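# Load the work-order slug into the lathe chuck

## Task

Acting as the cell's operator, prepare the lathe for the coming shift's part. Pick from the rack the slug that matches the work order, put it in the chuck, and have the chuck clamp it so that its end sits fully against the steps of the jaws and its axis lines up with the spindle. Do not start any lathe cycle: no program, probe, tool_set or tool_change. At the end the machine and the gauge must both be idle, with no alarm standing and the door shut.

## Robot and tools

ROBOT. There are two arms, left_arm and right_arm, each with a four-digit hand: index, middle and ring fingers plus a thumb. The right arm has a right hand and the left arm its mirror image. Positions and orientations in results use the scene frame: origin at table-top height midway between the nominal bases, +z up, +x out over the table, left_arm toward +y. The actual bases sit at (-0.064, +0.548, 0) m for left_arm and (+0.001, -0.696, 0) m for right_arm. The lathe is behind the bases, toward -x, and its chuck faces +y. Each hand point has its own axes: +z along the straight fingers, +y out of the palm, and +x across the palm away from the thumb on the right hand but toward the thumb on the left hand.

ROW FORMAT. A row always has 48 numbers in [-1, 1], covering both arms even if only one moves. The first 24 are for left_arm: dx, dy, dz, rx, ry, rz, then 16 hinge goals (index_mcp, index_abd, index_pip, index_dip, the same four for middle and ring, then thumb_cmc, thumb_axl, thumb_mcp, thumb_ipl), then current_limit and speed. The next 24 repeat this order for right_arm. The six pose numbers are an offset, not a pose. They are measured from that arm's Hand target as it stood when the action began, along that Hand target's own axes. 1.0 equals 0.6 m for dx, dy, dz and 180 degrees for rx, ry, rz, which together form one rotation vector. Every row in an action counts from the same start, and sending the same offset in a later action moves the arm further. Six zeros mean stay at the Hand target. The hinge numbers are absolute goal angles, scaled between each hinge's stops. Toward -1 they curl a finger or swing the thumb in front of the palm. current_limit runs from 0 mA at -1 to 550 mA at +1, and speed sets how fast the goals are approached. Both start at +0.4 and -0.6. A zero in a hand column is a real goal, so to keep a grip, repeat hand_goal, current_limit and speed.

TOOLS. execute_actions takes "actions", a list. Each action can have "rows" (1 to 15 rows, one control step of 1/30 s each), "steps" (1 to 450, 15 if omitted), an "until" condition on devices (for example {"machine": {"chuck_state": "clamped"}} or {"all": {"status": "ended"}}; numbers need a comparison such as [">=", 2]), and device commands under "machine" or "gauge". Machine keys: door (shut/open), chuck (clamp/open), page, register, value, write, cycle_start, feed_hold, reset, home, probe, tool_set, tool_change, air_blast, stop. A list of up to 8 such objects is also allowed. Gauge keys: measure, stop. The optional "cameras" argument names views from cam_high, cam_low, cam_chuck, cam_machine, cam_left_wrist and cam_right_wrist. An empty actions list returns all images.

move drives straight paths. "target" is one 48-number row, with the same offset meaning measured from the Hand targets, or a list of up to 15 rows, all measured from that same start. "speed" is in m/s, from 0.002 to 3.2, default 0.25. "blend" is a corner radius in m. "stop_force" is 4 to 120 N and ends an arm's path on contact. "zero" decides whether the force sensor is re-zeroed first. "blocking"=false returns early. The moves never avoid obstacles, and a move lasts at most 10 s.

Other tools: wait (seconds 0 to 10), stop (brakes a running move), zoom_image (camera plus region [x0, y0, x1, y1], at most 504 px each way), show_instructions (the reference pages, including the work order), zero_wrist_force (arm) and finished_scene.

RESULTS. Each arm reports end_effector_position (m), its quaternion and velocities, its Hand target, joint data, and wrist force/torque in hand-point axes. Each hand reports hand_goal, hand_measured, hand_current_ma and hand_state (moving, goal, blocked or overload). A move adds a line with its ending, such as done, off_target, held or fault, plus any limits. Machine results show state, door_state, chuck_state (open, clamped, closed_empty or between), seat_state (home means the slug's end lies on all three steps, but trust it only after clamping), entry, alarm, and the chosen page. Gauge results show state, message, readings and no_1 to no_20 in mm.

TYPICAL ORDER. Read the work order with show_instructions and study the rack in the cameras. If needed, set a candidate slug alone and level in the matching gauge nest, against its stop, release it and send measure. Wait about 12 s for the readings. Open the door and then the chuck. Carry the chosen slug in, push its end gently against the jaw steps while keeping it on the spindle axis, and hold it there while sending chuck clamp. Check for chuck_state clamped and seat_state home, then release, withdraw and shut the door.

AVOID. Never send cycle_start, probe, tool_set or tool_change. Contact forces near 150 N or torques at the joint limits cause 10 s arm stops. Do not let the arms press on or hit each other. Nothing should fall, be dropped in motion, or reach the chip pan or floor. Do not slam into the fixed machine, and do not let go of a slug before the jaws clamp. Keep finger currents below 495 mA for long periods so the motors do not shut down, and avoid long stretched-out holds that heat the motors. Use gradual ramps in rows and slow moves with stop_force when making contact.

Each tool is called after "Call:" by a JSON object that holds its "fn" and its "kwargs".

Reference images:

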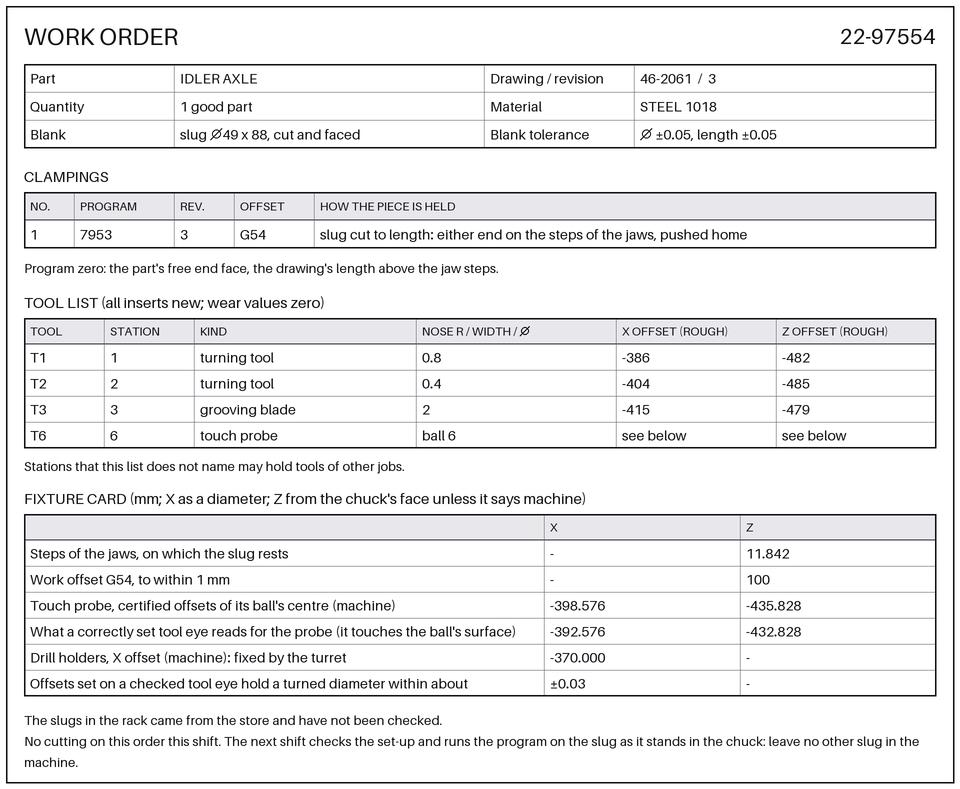

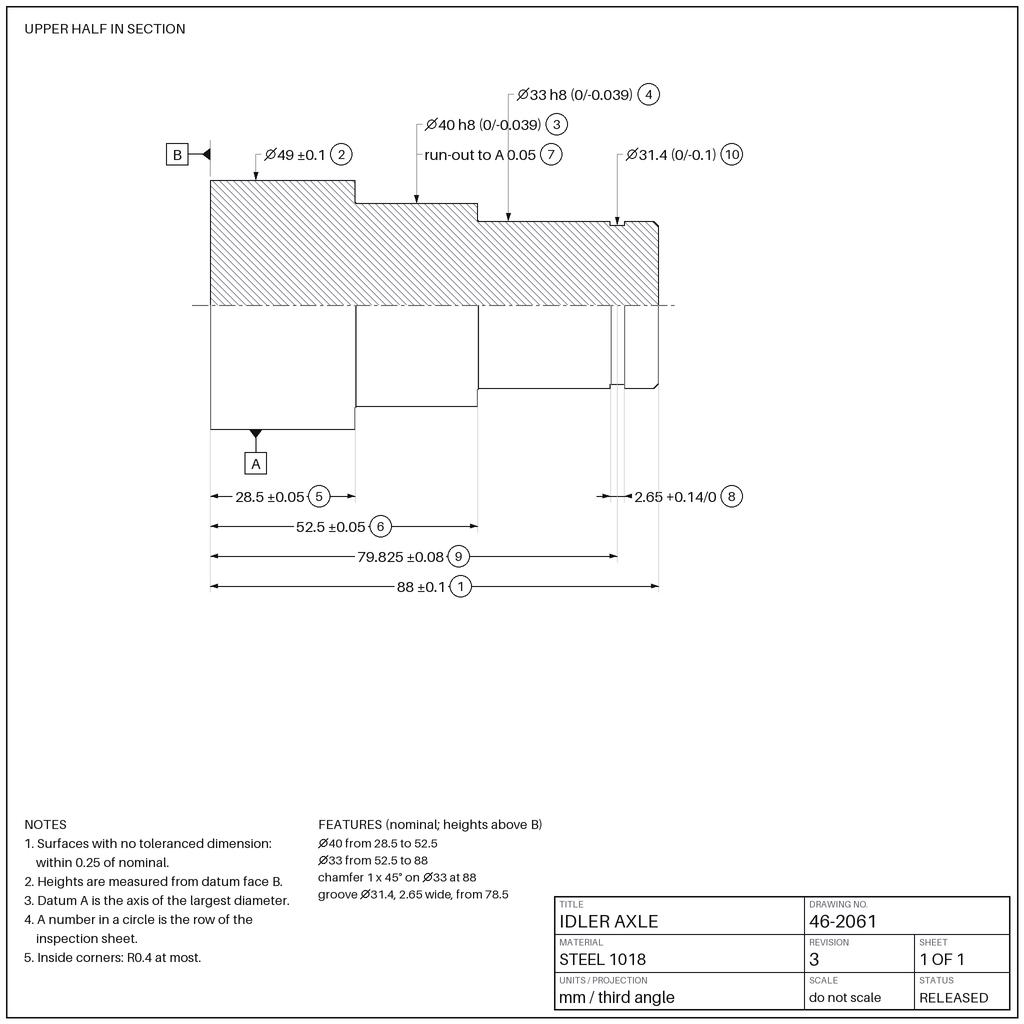

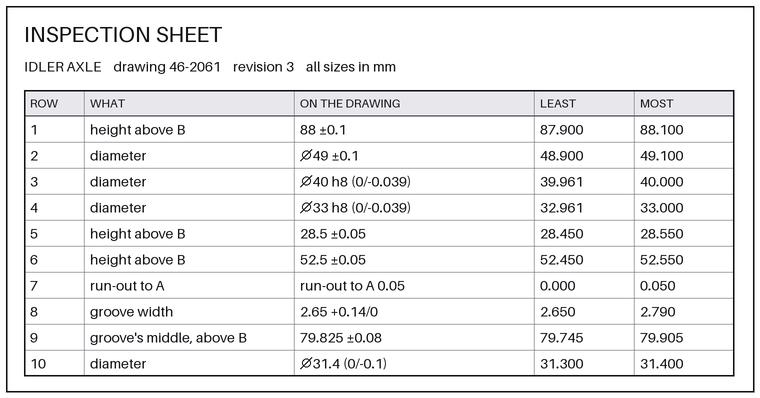

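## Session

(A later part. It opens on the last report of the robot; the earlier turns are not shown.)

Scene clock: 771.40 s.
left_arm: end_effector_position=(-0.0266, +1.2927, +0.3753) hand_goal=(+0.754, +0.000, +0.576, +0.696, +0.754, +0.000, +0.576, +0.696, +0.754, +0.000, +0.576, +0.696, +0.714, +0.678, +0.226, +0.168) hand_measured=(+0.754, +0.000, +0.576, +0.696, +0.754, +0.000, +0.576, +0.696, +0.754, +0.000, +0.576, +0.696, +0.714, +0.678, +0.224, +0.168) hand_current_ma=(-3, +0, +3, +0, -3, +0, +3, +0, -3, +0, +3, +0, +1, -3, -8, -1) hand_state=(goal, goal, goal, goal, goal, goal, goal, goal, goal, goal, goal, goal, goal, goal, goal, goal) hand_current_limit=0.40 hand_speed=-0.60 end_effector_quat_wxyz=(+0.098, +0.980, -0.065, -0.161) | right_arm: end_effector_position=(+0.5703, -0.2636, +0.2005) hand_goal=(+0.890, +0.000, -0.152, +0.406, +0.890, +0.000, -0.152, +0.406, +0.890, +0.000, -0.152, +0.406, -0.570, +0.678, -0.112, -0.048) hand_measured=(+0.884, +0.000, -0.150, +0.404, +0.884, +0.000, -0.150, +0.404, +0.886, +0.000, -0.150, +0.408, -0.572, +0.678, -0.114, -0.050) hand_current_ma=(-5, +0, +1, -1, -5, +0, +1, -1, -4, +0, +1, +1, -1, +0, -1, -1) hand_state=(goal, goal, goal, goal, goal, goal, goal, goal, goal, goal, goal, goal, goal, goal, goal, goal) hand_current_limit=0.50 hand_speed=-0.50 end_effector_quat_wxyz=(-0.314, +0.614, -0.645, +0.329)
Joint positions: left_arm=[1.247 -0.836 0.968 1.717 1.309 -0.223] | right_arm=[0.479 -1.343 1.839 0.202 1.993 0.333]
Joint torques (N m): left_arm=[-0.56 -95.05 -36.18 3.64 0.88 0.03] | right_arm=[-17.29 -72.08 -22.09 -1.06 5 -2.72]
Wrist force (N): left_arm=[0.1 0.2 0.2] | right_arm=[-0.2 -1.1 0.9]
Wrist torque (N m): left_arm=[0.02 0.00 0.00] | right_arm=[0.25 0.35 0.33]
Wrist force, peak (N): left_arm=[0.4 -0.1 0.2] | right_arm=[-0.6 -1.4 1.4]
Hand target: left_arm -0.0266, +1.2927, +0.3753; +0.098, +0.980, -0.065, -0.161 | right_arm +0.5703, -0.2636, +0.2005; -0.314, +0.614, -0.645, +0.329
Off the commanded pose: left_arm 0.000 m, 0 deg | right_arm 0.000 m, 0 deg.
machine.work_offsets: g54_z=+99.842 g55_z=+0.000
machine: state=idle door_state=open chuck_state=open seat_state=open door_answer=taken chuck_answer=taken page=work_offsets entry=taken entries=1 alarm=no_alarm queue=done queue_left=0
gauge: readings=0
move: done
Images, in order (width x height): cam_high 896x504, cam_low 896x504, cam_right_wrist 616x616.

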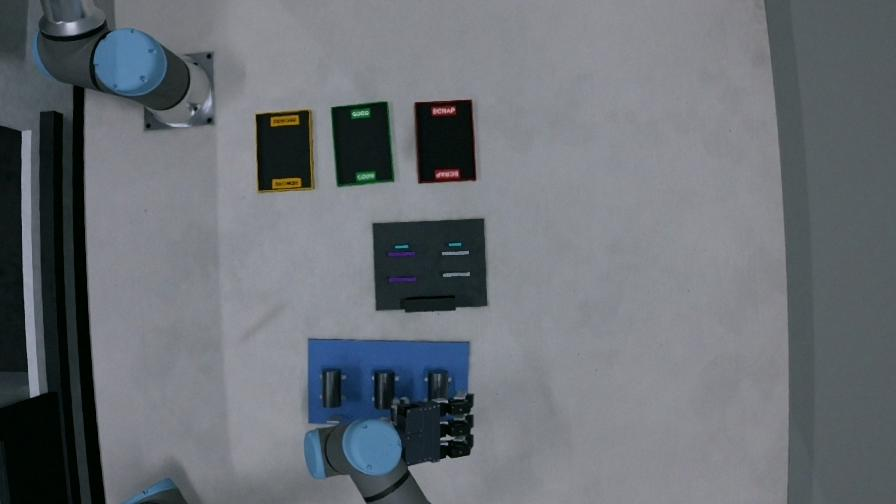

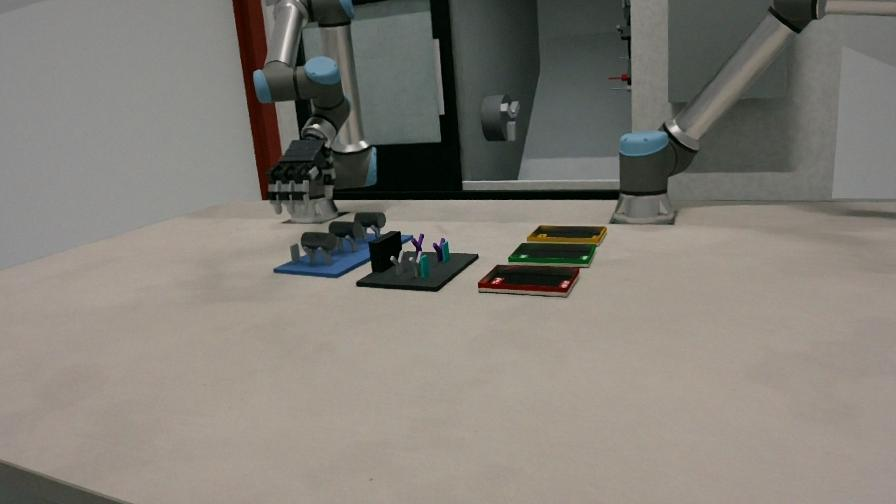

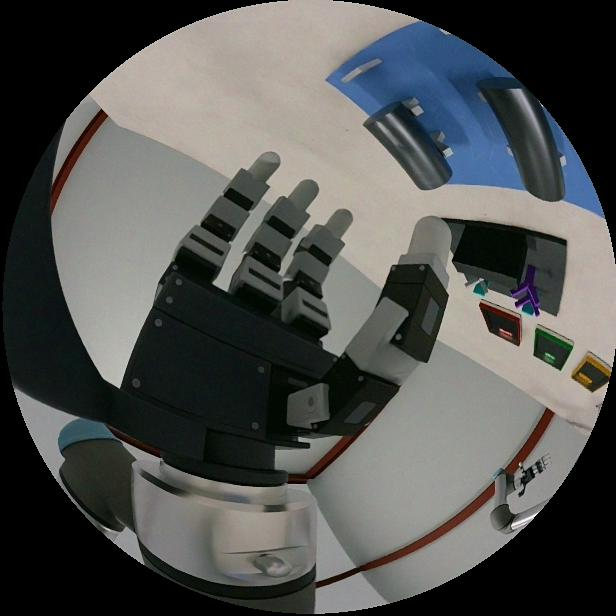

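Call:
{"fn": "move", "kwargs": {"target": [0,0,0,0,0,0,0.754,0,0.576,0.696,0.754,0,0.576,0.696,0.754,0,0.576,0.696,0.714,0.678,0.226,0.168,0.4,-0.6, 0,0.0998,0.0908,0,0,0,0.89,0,-0.153,0.406,0.89,0,-0.153,0.406,0.89,0,-0.153,0.406,-0.571,0.678,-0.112,-0.0486,0.5,-0.5], "speed": 0.15, "cameras": ["cam_high","cam_low","cam_right_wrist"]}}

Call:
{"fn": "zoom_image", "kwargs": {"camera": "cam_high", "region": [340, 340, 500, 450]}}

Call:
{"fn": "zoom_image", "kwargs": {"camera": "cam_low", "region": [260, 180, 360, 280]}}

Call:
{"fn": "zoom_image", "kwargs": {"camera": "cam_right_wrist", "region": [240, 60, 540, 360]}}

Scene clock: 782.33 s.
left_arm: end_effector_position=(-0.0266, +1.2927, +0.3753) hand_goal=(+0.754, +0.000, +0.576, +0.696, +0.754, +0.000, +0.576, +0.696, +0.754, +0.000, +0.576, +0.696, +0.714, +0.678, +0.226, +0.168) hand_measured=(+0.754, +0.000, +0.576, +0.696, +0.754, +0.000, +0.576, +0.696, +0.754, +0.000, +0.576, +0.696, +0.714, +0.678, +0.224, +0.168) hand_current_ma=(-3, +0, +3, +0, -3, +0, +3, +0, -3, +0, +3, +0, +1, -3, -8, -1) hand_state=(goal, goal, goal, goal, goal, goal, goal, goal, goal, goal, goal, goal, goal, goal, goal, goal) hand_current_limit=0.40 hand_speed=-0.60 end_effector_quat_wxyz=(+0.098, +0.980, -0.065, -0.161) | right_arm: end_effector_position=(+0.5794, -0.2639, +0.1202) hand_goal=(+0.890, +0.000, -0.152, +0.406, +0.890, +0.000, -0.152, +0.406, +0.890, +0.000, -0.152, +0.406, -0.570, +0.678, -0.112, -0.048) hand_measured=(+0.884, +0.000, -0.150, +0.404, +0.884, +0.000, -0.150, +0.404, +0.884, +0.000, -0.150, +0.408, -0.572, +0.678, -0.114, -0.050) hand_current_ma=(-5, +0, +1, -1, -6, +0, +1, -1, -4, +0, +1, +1, -1, +0, -1, -1) hand_state=(goal, goal, goal, goal, goal, goal, goal, goal, goal, goal, goal, goal, goal, goal, goal, goal) hand_current_limit=0.50 hand_speed=-0.50 end_effector_quat_wxyz=(-0.314, +0.614, -0.645, +0.329)
Joint positions: left_arm=[1.247 -0.836 0.968 1.717 1.309 -0.223] | right_arm=[0.471 -1.261 1.895 0.061 1.987 0.327]
Joint torques (N m): left_arm=[2.25 -95.5 -35.16 3.71 0.44 -0.29] | right_arm=[-16.16 -50.21 -19.59 -2.02 -3.44 -2.49]
Wrist force (N): left_arm=[0.2 0.1 0.1] | right_arm=[0.1 -0.9 1.1]
Wrist torque (N m): left_arm=[0.02 -0.01 0.01] | right_arm=[0.27 0.31 0.32]
Wrist force, peak (N): left_arm=[0.5 -0.1 0.1] | right_arm=[-0.1 -0.2 2.1]
Hand target: left_arm -0.0266, +1.2927, +0.3753; +0.098, +0.980, -0.065, -0.161 | right_arm +0.5794, -0.2639, +0.1200; -0.314, +0.614, -0.645, +0.329
Off the commanded pose: left_arm 0.000 m, 0 deg | right_arm 0.000 m, 0 deg.
machine.work_offsets: g54_z=+99.842 g55_z=+0.000
machine: state=idle door_state=open chuck_state=open seat_state=open door_answer=taken chuck_answer=taken page=work_offsets entry=taken entries=1 alarm=no_alarm queue=done queue_left=0
gauge: readings=0
move: done
Images, in order (width x height): cam_high 896x504, cam_low 896x504, cam_right_wrist 616x616.

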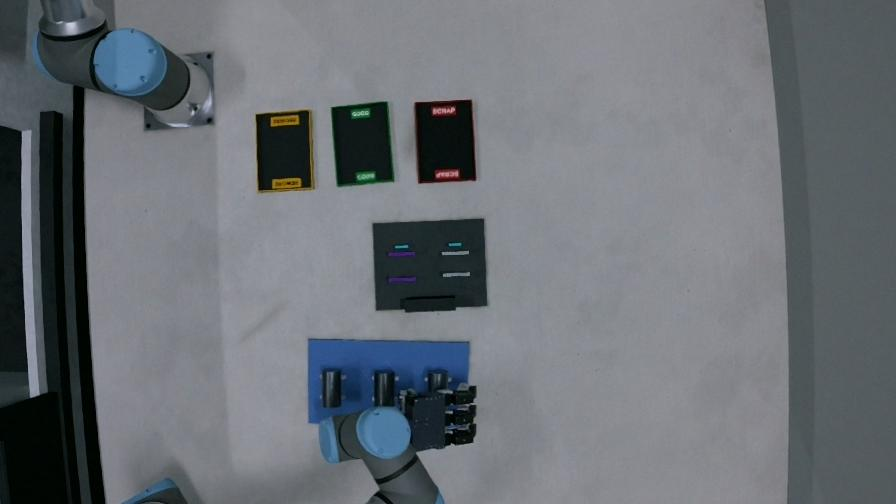

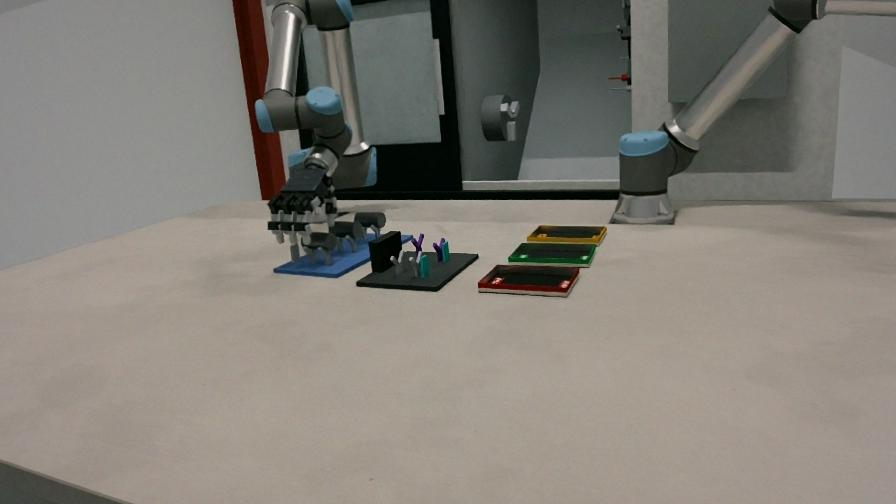

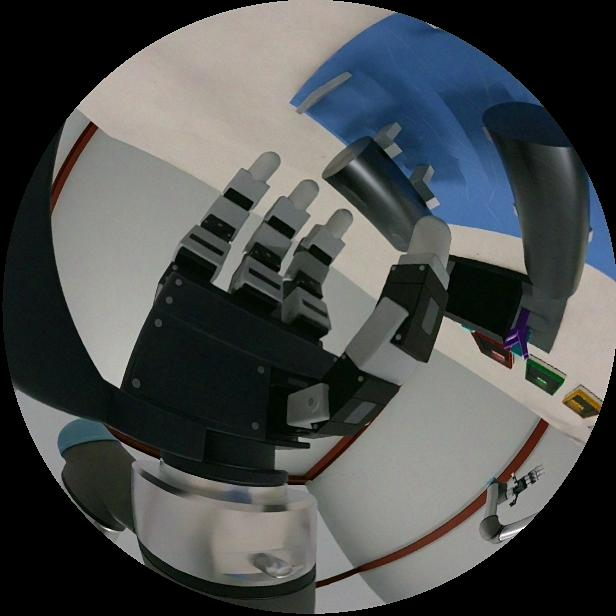

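Scaled by 3.150 from the camera's 896x504 image, which has a finer 1280x720 frame.

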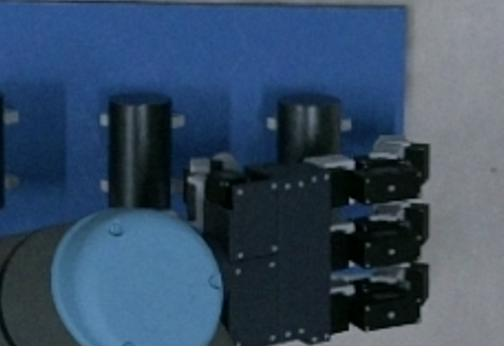

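Scaled by 5.040 from the camera's 896x504 image, which has a finer 1280x720 frame.

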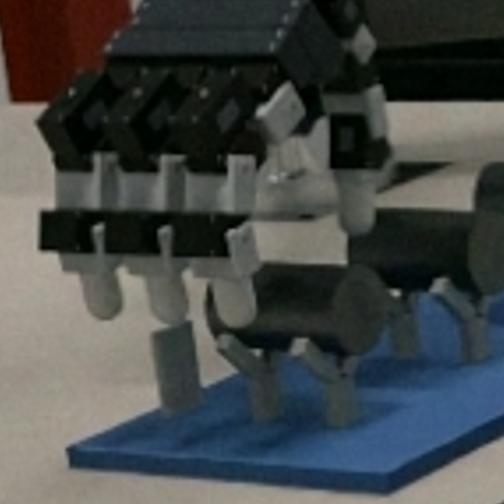

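Scaled by 1.680 from the camera's 616x616 image, which has a finer 880x880 frame.

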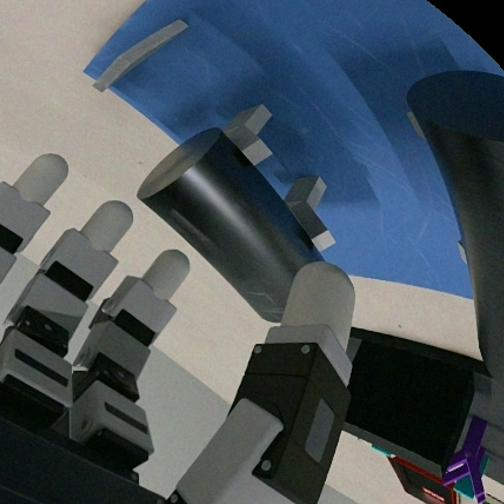

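Call:
{"fn": "move", "kwargs": {"target": [0,0,0,0,0,0,0.754,0,0.576,0.696,0.754,0,0.576,0.696,0.754,0,0.576,0.696,0.714,0.678,0.226,0.168,0.4,-0.6, -0.0065,0.0737,0.0531,0,0,0,0.89,0,-0.153,0.406,0.89,0,-0.153,0.406,0.89,0,-0.153,0.406,-0.571,0.678,-0.112,-0.0486,0.5,-0.5], "speed": 0.08, "stop_force": 10, "cameras": ["cam_high","cam_low","cam_right_wrist"]}}

Call:
{"fn": "zoom_image", "kwargs": {"camera": "cam_high", "region": [340, 340, 500, 450]}}

Call:
{"fn": "zoom_image", "kwargs": {"camera": "cam_low", "region": [270, 190, 350, 270]}}

Call:
{"fn": "zoom_image", "kwargs": {"camera": "cam_right_wrist", "region": [240, 60, 540, 360]}}

Scene clock: 818.70 s.
left_arm: end_effector_position=(-0.0266, +1.2927, +0.3753) hand_goal=(+0.754, +0.000, +0.576, +0.696, +0.754, +0.000, +0.576, +0.696, +0.754, +0.000, +0.576, +0.696, +0.714, +0.678, +0.226, +0.168) hand_measured=(+0.754, +0.000, +0.576, +0.696, +0.754, +0.000, +0.576, +0.696, +0.754, +0.000, +0.576, +0.696, +0.714, +0.678, +0.224, +0.168) hand_current_ma=(-3, +0, +3, +0, -3, +0, +3, +0, -3, +0, +3, +0, +1, -3, -8, -1) hand_state=(goal, goal, goal, goal, goal, goal, goal, goal, goal, goal, goal, goal, goal, goal, goal, goal) hand_current_limit=0.40 hand_speed=-0.60 end_effector_quat_wxyz=(+0.098, +0.980, -0.065, -0.161) | right_arm: end_effector_position=(+0.5795, -0.2600, +0.0655) hand_goal=(+0.890, +0.000, -0.152, +0.406, +0.890, +0.000, -0.152, +0.406, +0.890, +0.000, -0.152, +0.406, -0.570, +0.678, -0.112, -0.048) hand_measured=(+0.884, +0.000, -0.150, +0.404, +0.884, +0.000, -0.150, +0.404, +0.884, +0.000, -0.150, +0.408, -0.572, +0.678, -0.114, -0.050) hand_current_ma=(-5, +0, +1, -1, -6, +0, +1, -1, -4, +0, +1, +1, -1, +0, -1, -1) hand_state=(goal, goal, goal, goal, goal, goal, goal, goal, goal, goal, goal, goal, goal, goal, goal, goal) hand_current_limit=0.50 hand_speed=-0.50 end_effector_quat_wxyz=(-0.314, +0.614, -0.645, +0.329)
Joint positions: left_arm=[1.247 -0.836 0.968 1.717 1.309 -0.223] | right_arm=[0.477 -1.197 1.925 -0.031 1.992 0.331]
Joint torques (N m): left_arm=[-2.4 -93.18 -35.56 3.93 1.13 -0.29] | right_arm=[16.93 -51.42 -16.51 -1.62 5.08 1.76]
Wrist force (N): left_arm=[0.1 -0.2 -0.1] | right_arm=[-0.3 -0.9 1.3]
Wrist torque (N m): left_arm=[0.01 0.00 0.00] | right_arm=[0.30 0.34 0.00]
Wrist force, peak (N): left_arm=[0.3 -0.4 0.5] | right_arm=[-0.1 -1.4 1.5]
Hand target: left_arm -0.0266, +1.2927, +0.3753; +0.098, +0.980, -0.065, -0.161 | right_arm +0.5795, -0.2600, +0.0655; -0.314, +0.614, -0.645, +0.329
Off the commanded pose: left_arm 0.000 m, 0 deg | right_arm 0.000 m, 0 deg.
machine.work_offsets: g54_z=+99.842 g55_z=+0.000
machine: state=idle door_state=open chuck_state=open seat_state=open door_answer=taken chuck_answer=taken page=work_offsets entry=taken entries=1 alarm=no_alarm queue=done queue_left=0
gauge: readings=0
move: done
Images, in order (width x height): cam_high 896x504, cam_low 896x504, cam_right_wrist 616x616.

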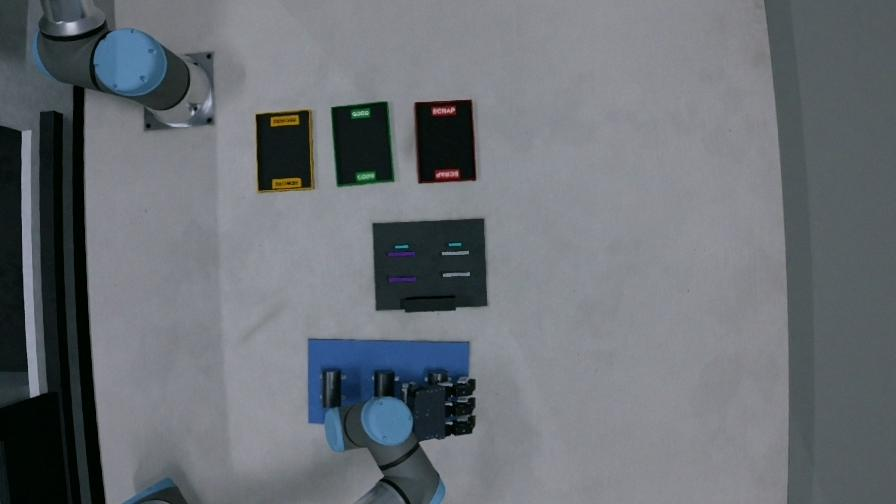

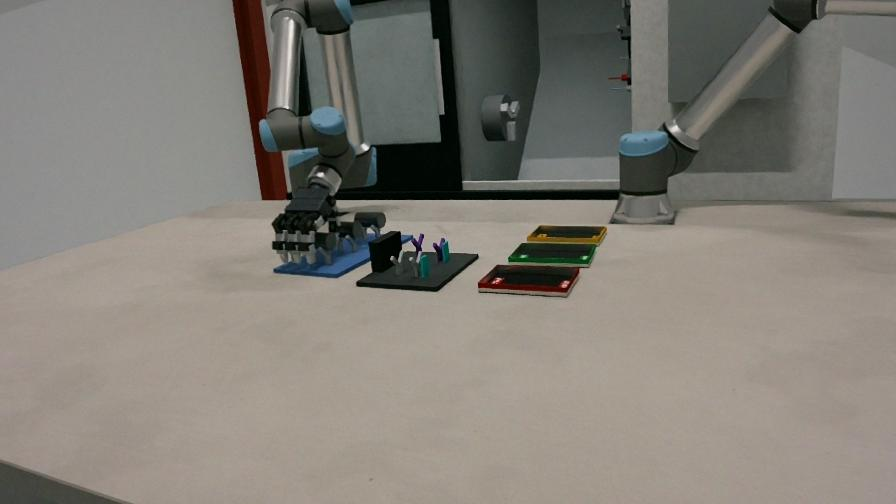

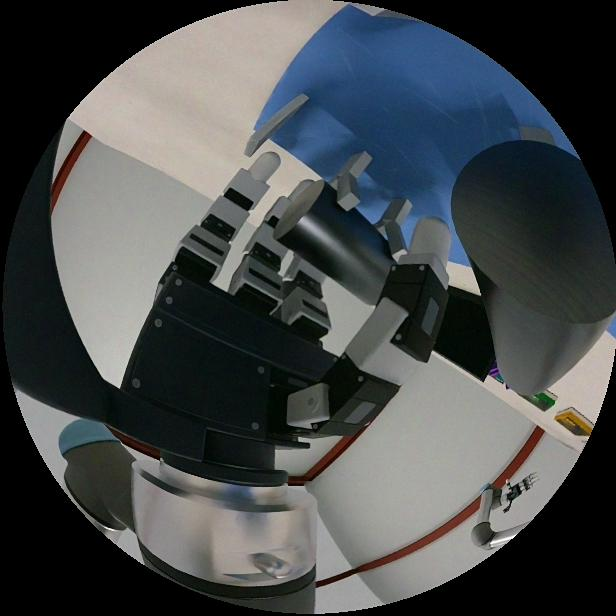

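Scaled by 3.150 from the camera's 896x504 image, which has a finer 1280x720 frame.

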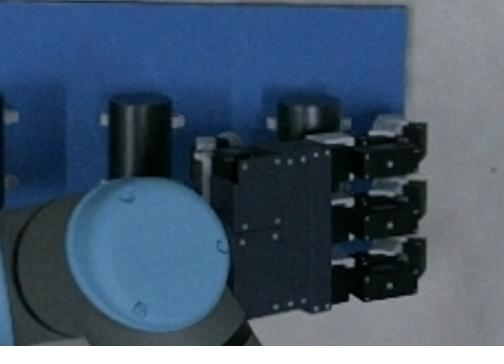

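Scaled by 6.300 from the camera's 896x504 image, which has a finer 1280x720 frame.

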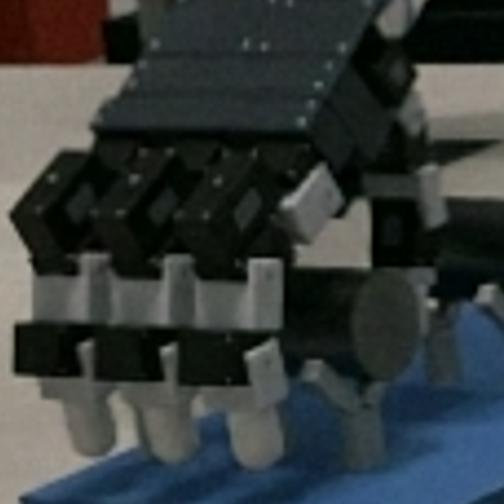

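Scaled by 1.680 from the camera's 616x616 image, which has a finer 880x880 frame.

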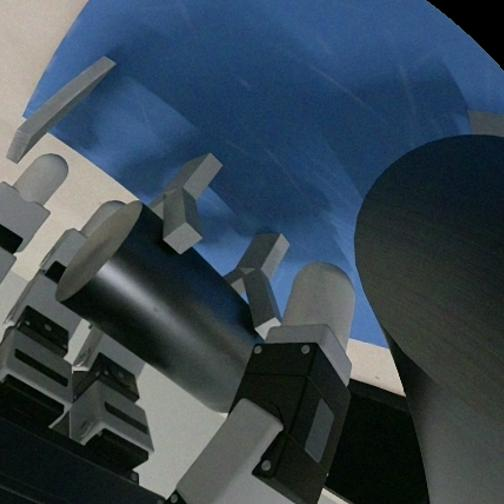

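Call:
{"fn": "execute_actions", "kwargs": {"actions": [{"rows":[[0,0,0,0,0,0,0.754,0,0.576,0.696,0.754,0,0.576,0.696,0.754,0,0.576,0.696,0.714,0.678,0.226,0.168,0.4,-0.6, 0,0,0,0,0,0,0.80,0,-0.026,-0.25,0.80,0,-0.026,-0.25,0.89,0,-0.153,0.406,-0.63,0.678,-0.2,-0.25,0.5,-0.6]],"steps":50},{"rows":[[0,0,0,0,0,0,0.754,0,0.576,0.696,0.754,0,0.576,0.696,0.754,0,0.576,0.696,0.714,0.678,0.226,0.168,0.4,-0.6, 0,0,0,0,0,0,0.75,0,-0.11,-0.46,0.78,0,-0.06,-0.42,0.89,0,-0.153,0.406,-0.63,0.678,-0.34,-0.44,0.5,-0.75]],"steps":60}], "cameras": ["cam_right_wrist","cam_low"]}}

Call:
{"fn": "zoom_image", "kwargs": {"camera": "cam_right_wrist", "region": [240, 60, 540, 360]}}

Call:
{"fn": "zoom_image", "kwargs": {"camera": "cam_low", "region": [270, 190, 350, 270]}}

Scene clock: 832.17 s.
left_arm: end_effector_position=(-0.0266, +1.2927, +0.3753) hand_goal=(+0.754, +0.000, +0.576, +0.696, +0.754, +0.000, +0.576, +0.696, +0.754, +0.000, +0.576, +0.696, +0.714, +0.678, +0.226, +0.168) hand_measured=(+0.754, +0.000, +0.576, +0.696, +0.754, +0.000, +0.576, +0.696, +0.754, +0.000, +0.576, +0.696, +0.714, +0.678, +0.224, +0.168) hand_current_ma=(-3, +0, +3, +0, -3, +0, +3, +0, -3, +0, +3, +0, +1, -3, -8, -1) hand_state=(goal, goal, goal, goal, goal, goal, goal, goal, goal, goal, goal, goal, goal, goal, goal, goal) hand_current_limit=0.40 hand_speed=-0.60 end_effector_quat_wxyz=(+0.098, +0.980, -0.065, -0.161) | right_arm: end_effector_position=(+0.5795, -0.2600, +0.0655) hand_goal=(+0.750, +0.000, -0.110, -0.460, +0.780, +0.000, -0.060, -0.420, +0.890, +0.000, -0.152, +0.406, -0.630, +0.678, -0.340, -0.440) hand_measured=(+0.792, -0.028, -0.030, -0.296, +0.790, +0.000, +0.006, -0.294, +0.884, +0.000, -0.150, +0.408, -0.628, +0.678, -0.192, -0.348) hand_current_ma=(+84, -35, +201, +412, +9, +0, +148, +391, -4, +0, +1, +1, +1, +0, +413, +380) hand_state=(blocked, blocked, blocked, blocked, goal, goal, blocked, blocked, goal, goal, goal, goal, goal, goal, blocked, blocked) hand_current_limit=0.50 hand_speed=-0.75 end_effector_quat_wxyz=(-0.314, +0.614, -0.645, +0.329)
Joint positions: left_arm=[1.247 -0.836 0.968 1.717 1.309 -0.223] | right_arm=[0.477 -1.197 1.925 -0.031 1.992 0.331]
Joint torques (N m): left_arm=[-3.24 -93.77 -35.46 3.58 0.91 -0.43] | right_arm=[17.66 -91.99 -55.04 0.84 0.41 1.79]
Wrist force (N): left_arm=[0.1 -0.2 0.1] | right_arm=[5.2 13.1 13.6]
Wrist torque (N m): left_arm=[0.00 0.00 0.01] | right_arm=[-0.42 0.56 0.07]
Wrist force, peak (N): left_arm=[0.5 0.3 0.2] | right_arm=[5.3 13.3 13.6]
Hand target: left_arm -0.0266, +1.2927, +0.3753; +0.098, +0.980, -0.065, -0.161 | right_arm +0.5795, -0.2600, +0.0655; -0.314, +0.614, -0.645, +0.329
Off the commanded pose: left_arm 0.000 m, 0 deg | right_arm 0.000 m, 0 deg.
machine.work_offsets: g54_z=+99.842 g55_z=+0.000
machine: state=idle door_state=open chuck_state=open seat_state=open door_answer=taken chuck_answer=taken page=work_offsets entry=taken entries=1 alarm=no_alarm queue=done queue_left=0
gauge: readings=0
Images, in order (width x height): cam_low 896x504, cam_right_wrist 616x616.

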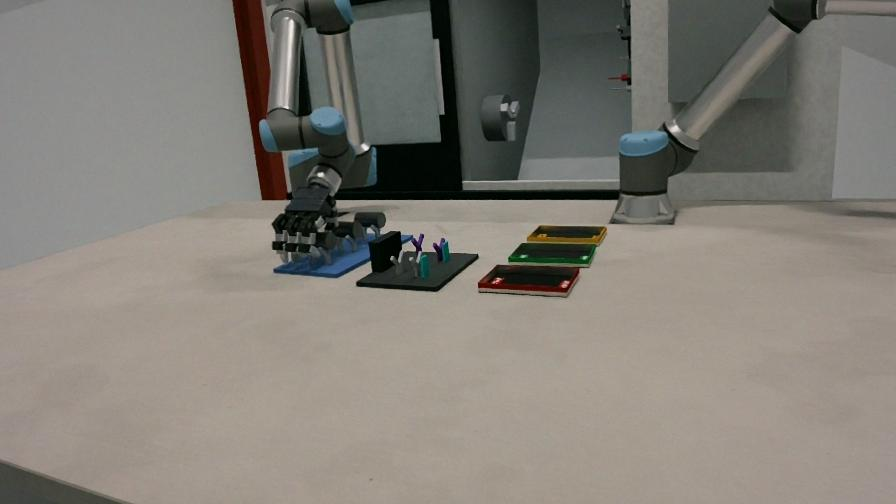

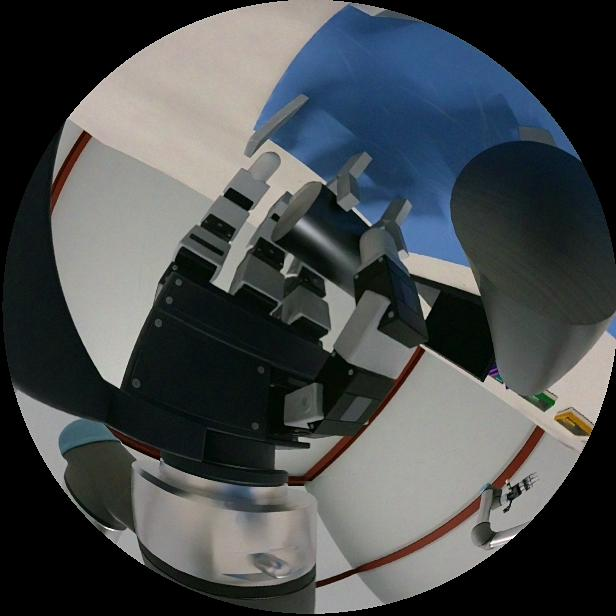

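Scaled by 1.680 from the camera's 616x616 image, which has a finer 880x880 frame.

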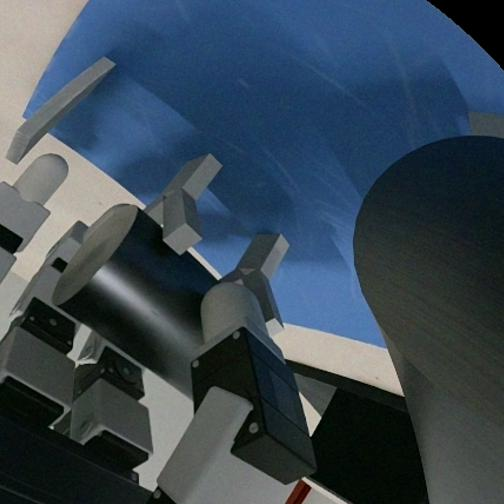

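Scaled by 6.300 from the camera's 896x504 image, which has a finer 1280x720 frame.

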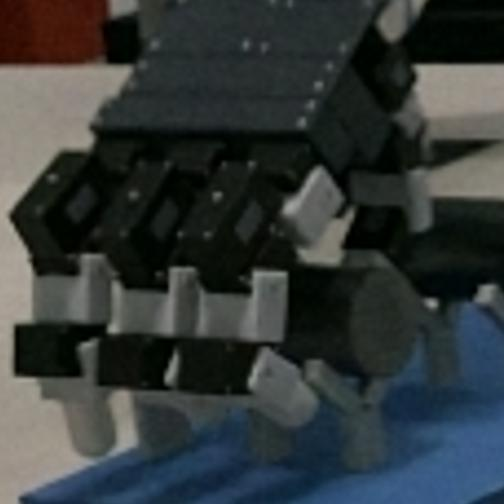

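Call:
{"fn": "execute_actions", "kwargs": {"actions": [{"rows":[[0,0,0,0,0,0,0.754,0,0.576,0.696,0.754,0,0.576,0.696,0.754,0,0.576,0.696,0.714,0.678,0.226,0.168,0.4,-0.6, 0,0,0,0,0,0,0.82,0,0.0,-0.15,0.82,0,0.0,-0.15,0.89,0,-0.153,0.406,-0.60,0.678,-0.18,-0.2,0.5,-0.8]],"steps":60},{"rows":[[0,0,0,0,0,0,0.754,0,0.576,0.696,0.754,0,0.576,0.696,0.754,0,0.576,0.696,0.714,0.678,0.226,0.168,0.4,-0.6, 0,0,0,0,0,0,0.87,0,-0.1,0.2,0.87,0,-0.1,0.2,0.89,0,-0.153,0.406,-0.60,0.678,-0.13,-0.1,0.5,-0.6]],"steps":40},{"rows":[[0,0,0,0,0,0,0.754,0,0.576,0.696,0.754,0,0.576,0.696,0.754,0,0.576,0.696,0.714,0.678,0.226,0.168,0.4,-0.6, 0.0067,0,0,0,0,0,0.87,0,-0.1,0.2,0.87,0,-0.1,0.2,0.89,0,-0.153,0.406,-0.63,0.678,-0.13,-0.1,0.5,-0.6]],"steps":40}], "cameras": ["cam_right_wrist","cam_low"]}}

Call:
{"fn": "zoom_image", "kwargs": {"camera": "cam_low", "region": [270, 190, 350, 270]}}

Call:
{"fn": "execute_actions", "kwargs": {"actions": [{"rows":[[0,0,0,0,0,0,0.754,0,0.576,0.696,0.754,0,0.576,0.696,0.754,0,0.576,0.696,0.714,0.678,0.226,0.168,0.4,-0.6, 0,0,0,0,0,0,0.80,0,-0.026,-0.25,0.80,0,-0.026,-0.25,0.89,0,-0.153,0.406,-0.63,0.678,-0.2,-0.25,0.5,-0.6]],"steps":50},{"rows":[[0,0,0,0,0,0,0.754,0,0.576,0.696,0.754,0,0.576,0.696,0.754,0,0.576,0.696,0.714,0.678,0.226,0.168,0.4,-0.6, 0,0,0,0,0,0,0.75,0,-0.11,-0.46,0.78,0,-0.06,-0.42,0.89,0,-0.153,0.406,-0.63,0.678,-0.34,-0.44,0.5,-0.75]],"steps":60}], "cameras": ["cam_right_wrist","cam_low"]}}

Call:
{"fn": "zoom_image", "kwargs": {"camera": "cam_right_wrist", "region": [240, 60, 540, 360]}}

Call:
{"fn": "zoom_image", "kwargs": {"camera": "cam_low", "region": [270, 190, 350, 270]}}

Scene clock: 860.17 s.
left_arm: end_effector_position=(-0.0266, +1.2927, +0.3753) hand_goal=(+0.754, +0.000, +0.576, +0.696, +0.754, +0.000, +0.576, +0.696, +0.754, +0.000, +0.576, +0.696, +0.714, +0.678, +0.226, +0.168) hand_measured=(+0.754, +0.000, +0.576, +0.696, +0.754, +0.000, +0.576, +0.696, +0.754, +0.000, +0.576, +0.696, +0.714, +0.678, +0.224, +0.168) hand_current_ma=(-3, +0, +3, +0, -3, +0, +3, +0, -3, +0, +3, +0, +1, -3, -8, -1) hand_state=(goal, goal, goal, goal, goal, goal, goal, goal, goal, goal, goal, goal, goal, goal, goal, goal) hand_current_limit=0.40 hand_speed=-0.60 end_effector_quat_wxyz=(+0.098, +0.980, -0.065, -0.161) | right_arm: end_effector_position=(+0.5793, -0.2640, +0.0655) hand_goal=(+0.870, +0.000, -0.100, +0.200, +0.870, +0.000, -0.100, +0.200, +0.890, +0.000, -0.152, +0.406, -0.630, +0.678, -0.130, -0.100) hand_measured=(+0.852, -0.004, -0.098, +0.198, +0.850, +0.000, -0.098, +0.198, +0.884, +0.000, -0.150, +0.408, -0.628, +0.676, -0.132, -0.102) hand_current_ma=(-26, -1, +1, -1, -29, +0, +1, -1, -4, +0, +1, +1, +2, -1, -1, -1) hand_state=(goal, goal, goal, goal, blocked, goal, goal, goal, goal, goal, goal, goal, goal, goal, goal, goal) hand_current_limit=0.50 hand_speed=-0.60 end_effector_quat_wxyz=(-0.314, +0.614, -0.645, +0.329)
Joint positions: left_arm=[1.247 -0.836 0.968 1.717 1.309 -0.223] | right_arm=[0.471 -1.201 1.931 -0.034 1.987 0.327]
Joint torques (N m): left_arm=[1.39 -96.33 -34.84 3.45 0.89 -0.41] | right_arm=[-15.59 -79.72 -16.21 -1.48 -3.19 -2.76]
Wrist force (N): left_arm=[0.1 -0.1 0.0] | right_arm=[0.7 -1.3 1.6]
Wrist torque (N m): left_arm=[0.00 -0.01 0.01] | right_arm=[0.21 0.21 0.35]
Wrist force, peak (N): left_arm=[0.4 -0.2 0.4] | right_arm=[5.3 13.5 13.7]
Hand target: left_arm -0.0266, +1.2927, +0.3753; +0.098, +0.980, -0.065, -0.161 | right_arm +0.5793, -0.2640, +0.0655; -0.314, +0.614, -0.645, +0.329
Off the commanded pose: left_arm 0.000 m, 0 deg | right_arm 0.000 m, 0 deg.
machine.work_offsets: g54_z=+99.842 g55_z=+0.000
machine: state=idle door_state=open chuck_state=open seat_state=open door_answer=taken chuck_answer=taken page=work_offsets entry=taken entries=1 alarm=no_alarm queue=done queue_left=0
gauge: readings=0
Images, in order (width x height): cam_low 896x504, cam_right_wrist 616x616.

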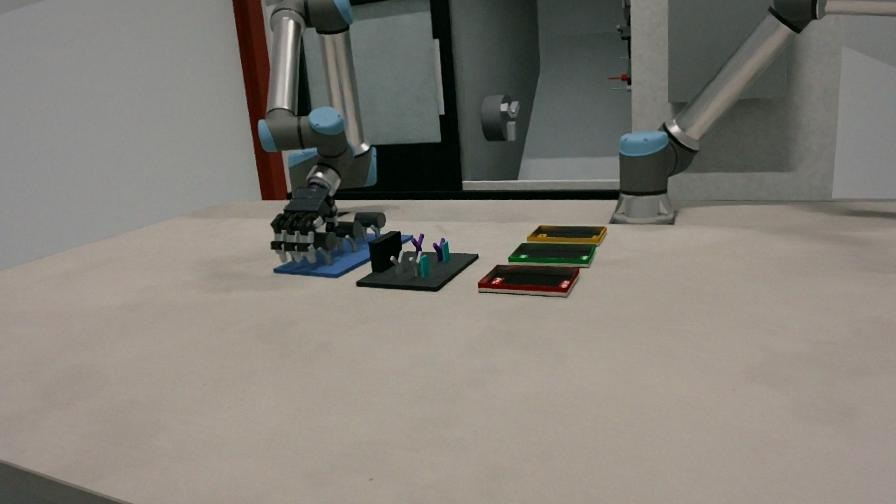

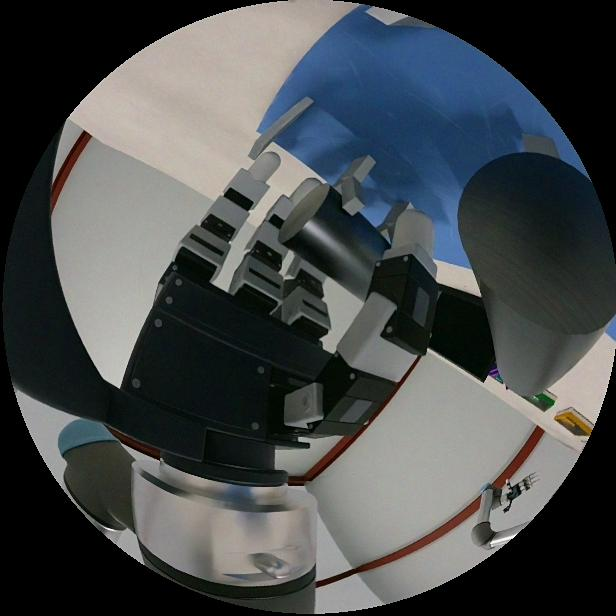

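Scaled by 6.300 from the camera's 896x504 image, which has a finer 1280x720 frame.

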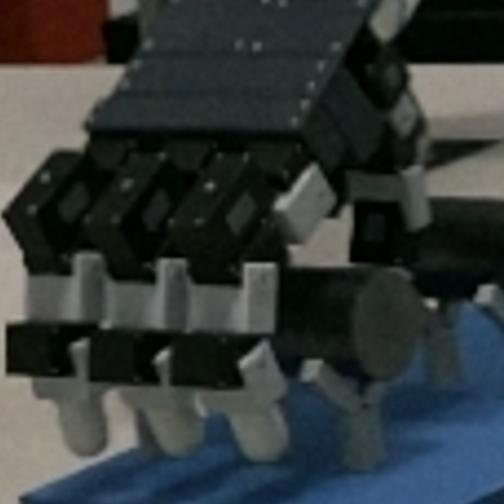

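Scene clock: 864.03 s.
left_arm: end_effector_position=(-0.0266, +1.2927, +0.3753) hand_goal=(+0.754, +0.000, +0.576, +0.696, +0.754, +0.000, +0.576, +0.696, +0.754, +0.000, +0.576, +0.696, +0.714, +0.678, +0.226, +0.168) hand_measured=(+0.754, +0.000, +0.576, +0.696, +0.754, +0.000, +0.576, +0.696, +0.754, +0.000, +0.576, +0.696, +0.714, +0.678, +0.224, +0.168) hand_current_ma=(-3, +0, +3, +0, -3, +0, +3, +0, -3, +0, +3, +0, +1, -3, -8, -1) hand_state=(goal, goal, goal, goal, goal, goal, goal, goal, goal, goal, goal, goal, goal, goal, goal, goal) hand_current_limit=0.40 hand_speed=-0.60 end_effector_quat_wxyz=(+0.098, +0.980, -0.065, -0.161) | right_arm: end_effector_position=(+0.5793, -0.2640, +0.0655) hand_goal=(+0.750, +0.000, -0.110, -0.460, +0.780, +0.000, -0.060, -0.420, +0.890, +0.000, -0.152, +0.406, -0.630, +0.678, -0.340, -0.440) hand_measured=(+0.768, -0.034, -0.058, -0.374, +0.798, -0.010, +0.000, -0.312, +0.884, +0.000, -0.150, +0.408, -0.628, +0.678, -0.192, -0.348) hand_current_ma=(+25, -45, +103, +227, +24, -8, +133, +316, -4, +0, +1, +1, +0, +0, +413, +376) hand_state=(goal, blocked, blocked, blocked, goal, goal, blocked, blocked, goal, goal, goal, goal, goal, goal, blocked, blocked) hand_current_limit=0.50 hand_speed=-0.75 end_effector_quat_wxyz=(-0.314, +0.614, -0.645, +0.329)
Joint positions: left_arm=[1.247 -0.836 0.968 1.717 1.309 -0.223] | right_arm=[0.471 -1.201 1.931 -0.034 1.987 0.327]
Joint torques (N m): left_arm=[-1.56 -93.84 -35.47 3.63 0.84 0.02] | right_arm=[17.68 -76.41 -55.99 -0.97 -2.34 1.67]
Wrist force (N): left_arm=[0.1 0.0 0.1] | right_arm=[9.4 12.4 9.9]
Wrist torque (N m): left_arm=[0.01 0.01 0.00] | right_arm=[-0.30 0.54 0.42]
Wrist force, peak (N): left_arm=[0.4 0.2 0.4] | right_arm=[9.6 12.7 10.1]
Hand target: left_arm -0.0266, +1.2927, +0.3753; +0.098, +0.980, -0.065, -0.161 | right_arm +0.5793, -0.2640, +0.0655; -0.314, +0.614, -0.645, +0.329
Off the commanded pose: left_arm 0.000 m, 0 deg | right_arm 0.000 m, 0 deg.
machine.work_offsets: g54_z=+99.842 g55_z=+0.000
machine: state=idle door_state=open chuck_state=open seat_state=open door_answer=taken chuck_answer=taken page=work_offsets entry=taken entries=1 alarm=no_alarm queue=done queue_left=0
gauge: readings=0
Images, in order (width x height): cam_low 896x504, cam_right_wrist 616x616.

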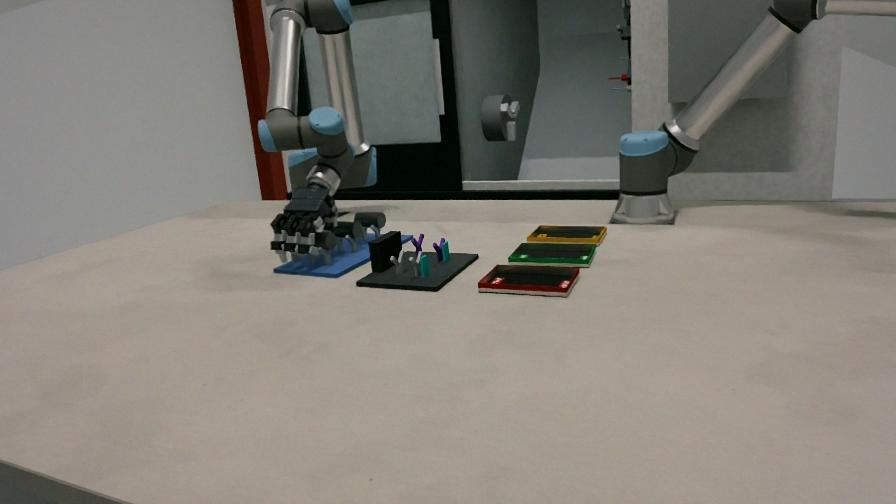

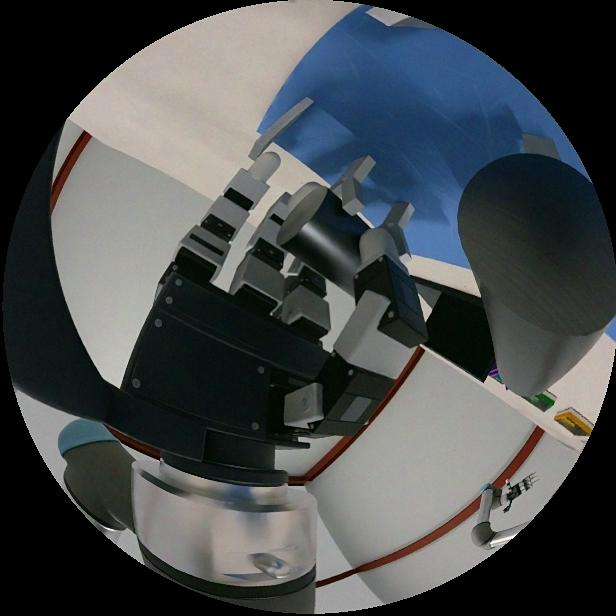

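Scaled by 1.680 from the camera's 616x616 image, which has a finer 880x880 frame.

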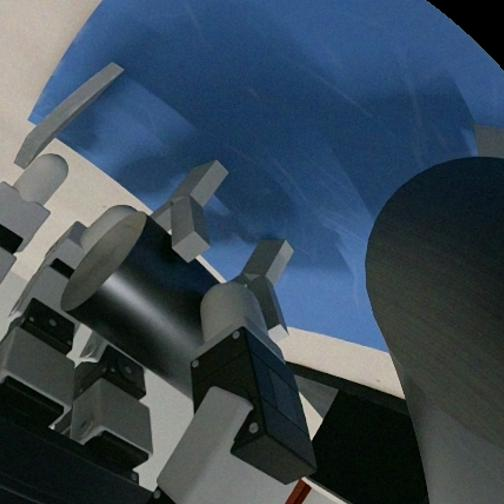

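Scaled by 6.300 from the camera's 896x504 image, which has a finer 1280x720 frame.

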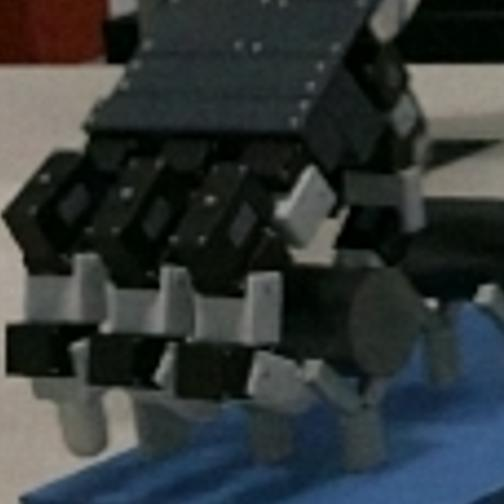

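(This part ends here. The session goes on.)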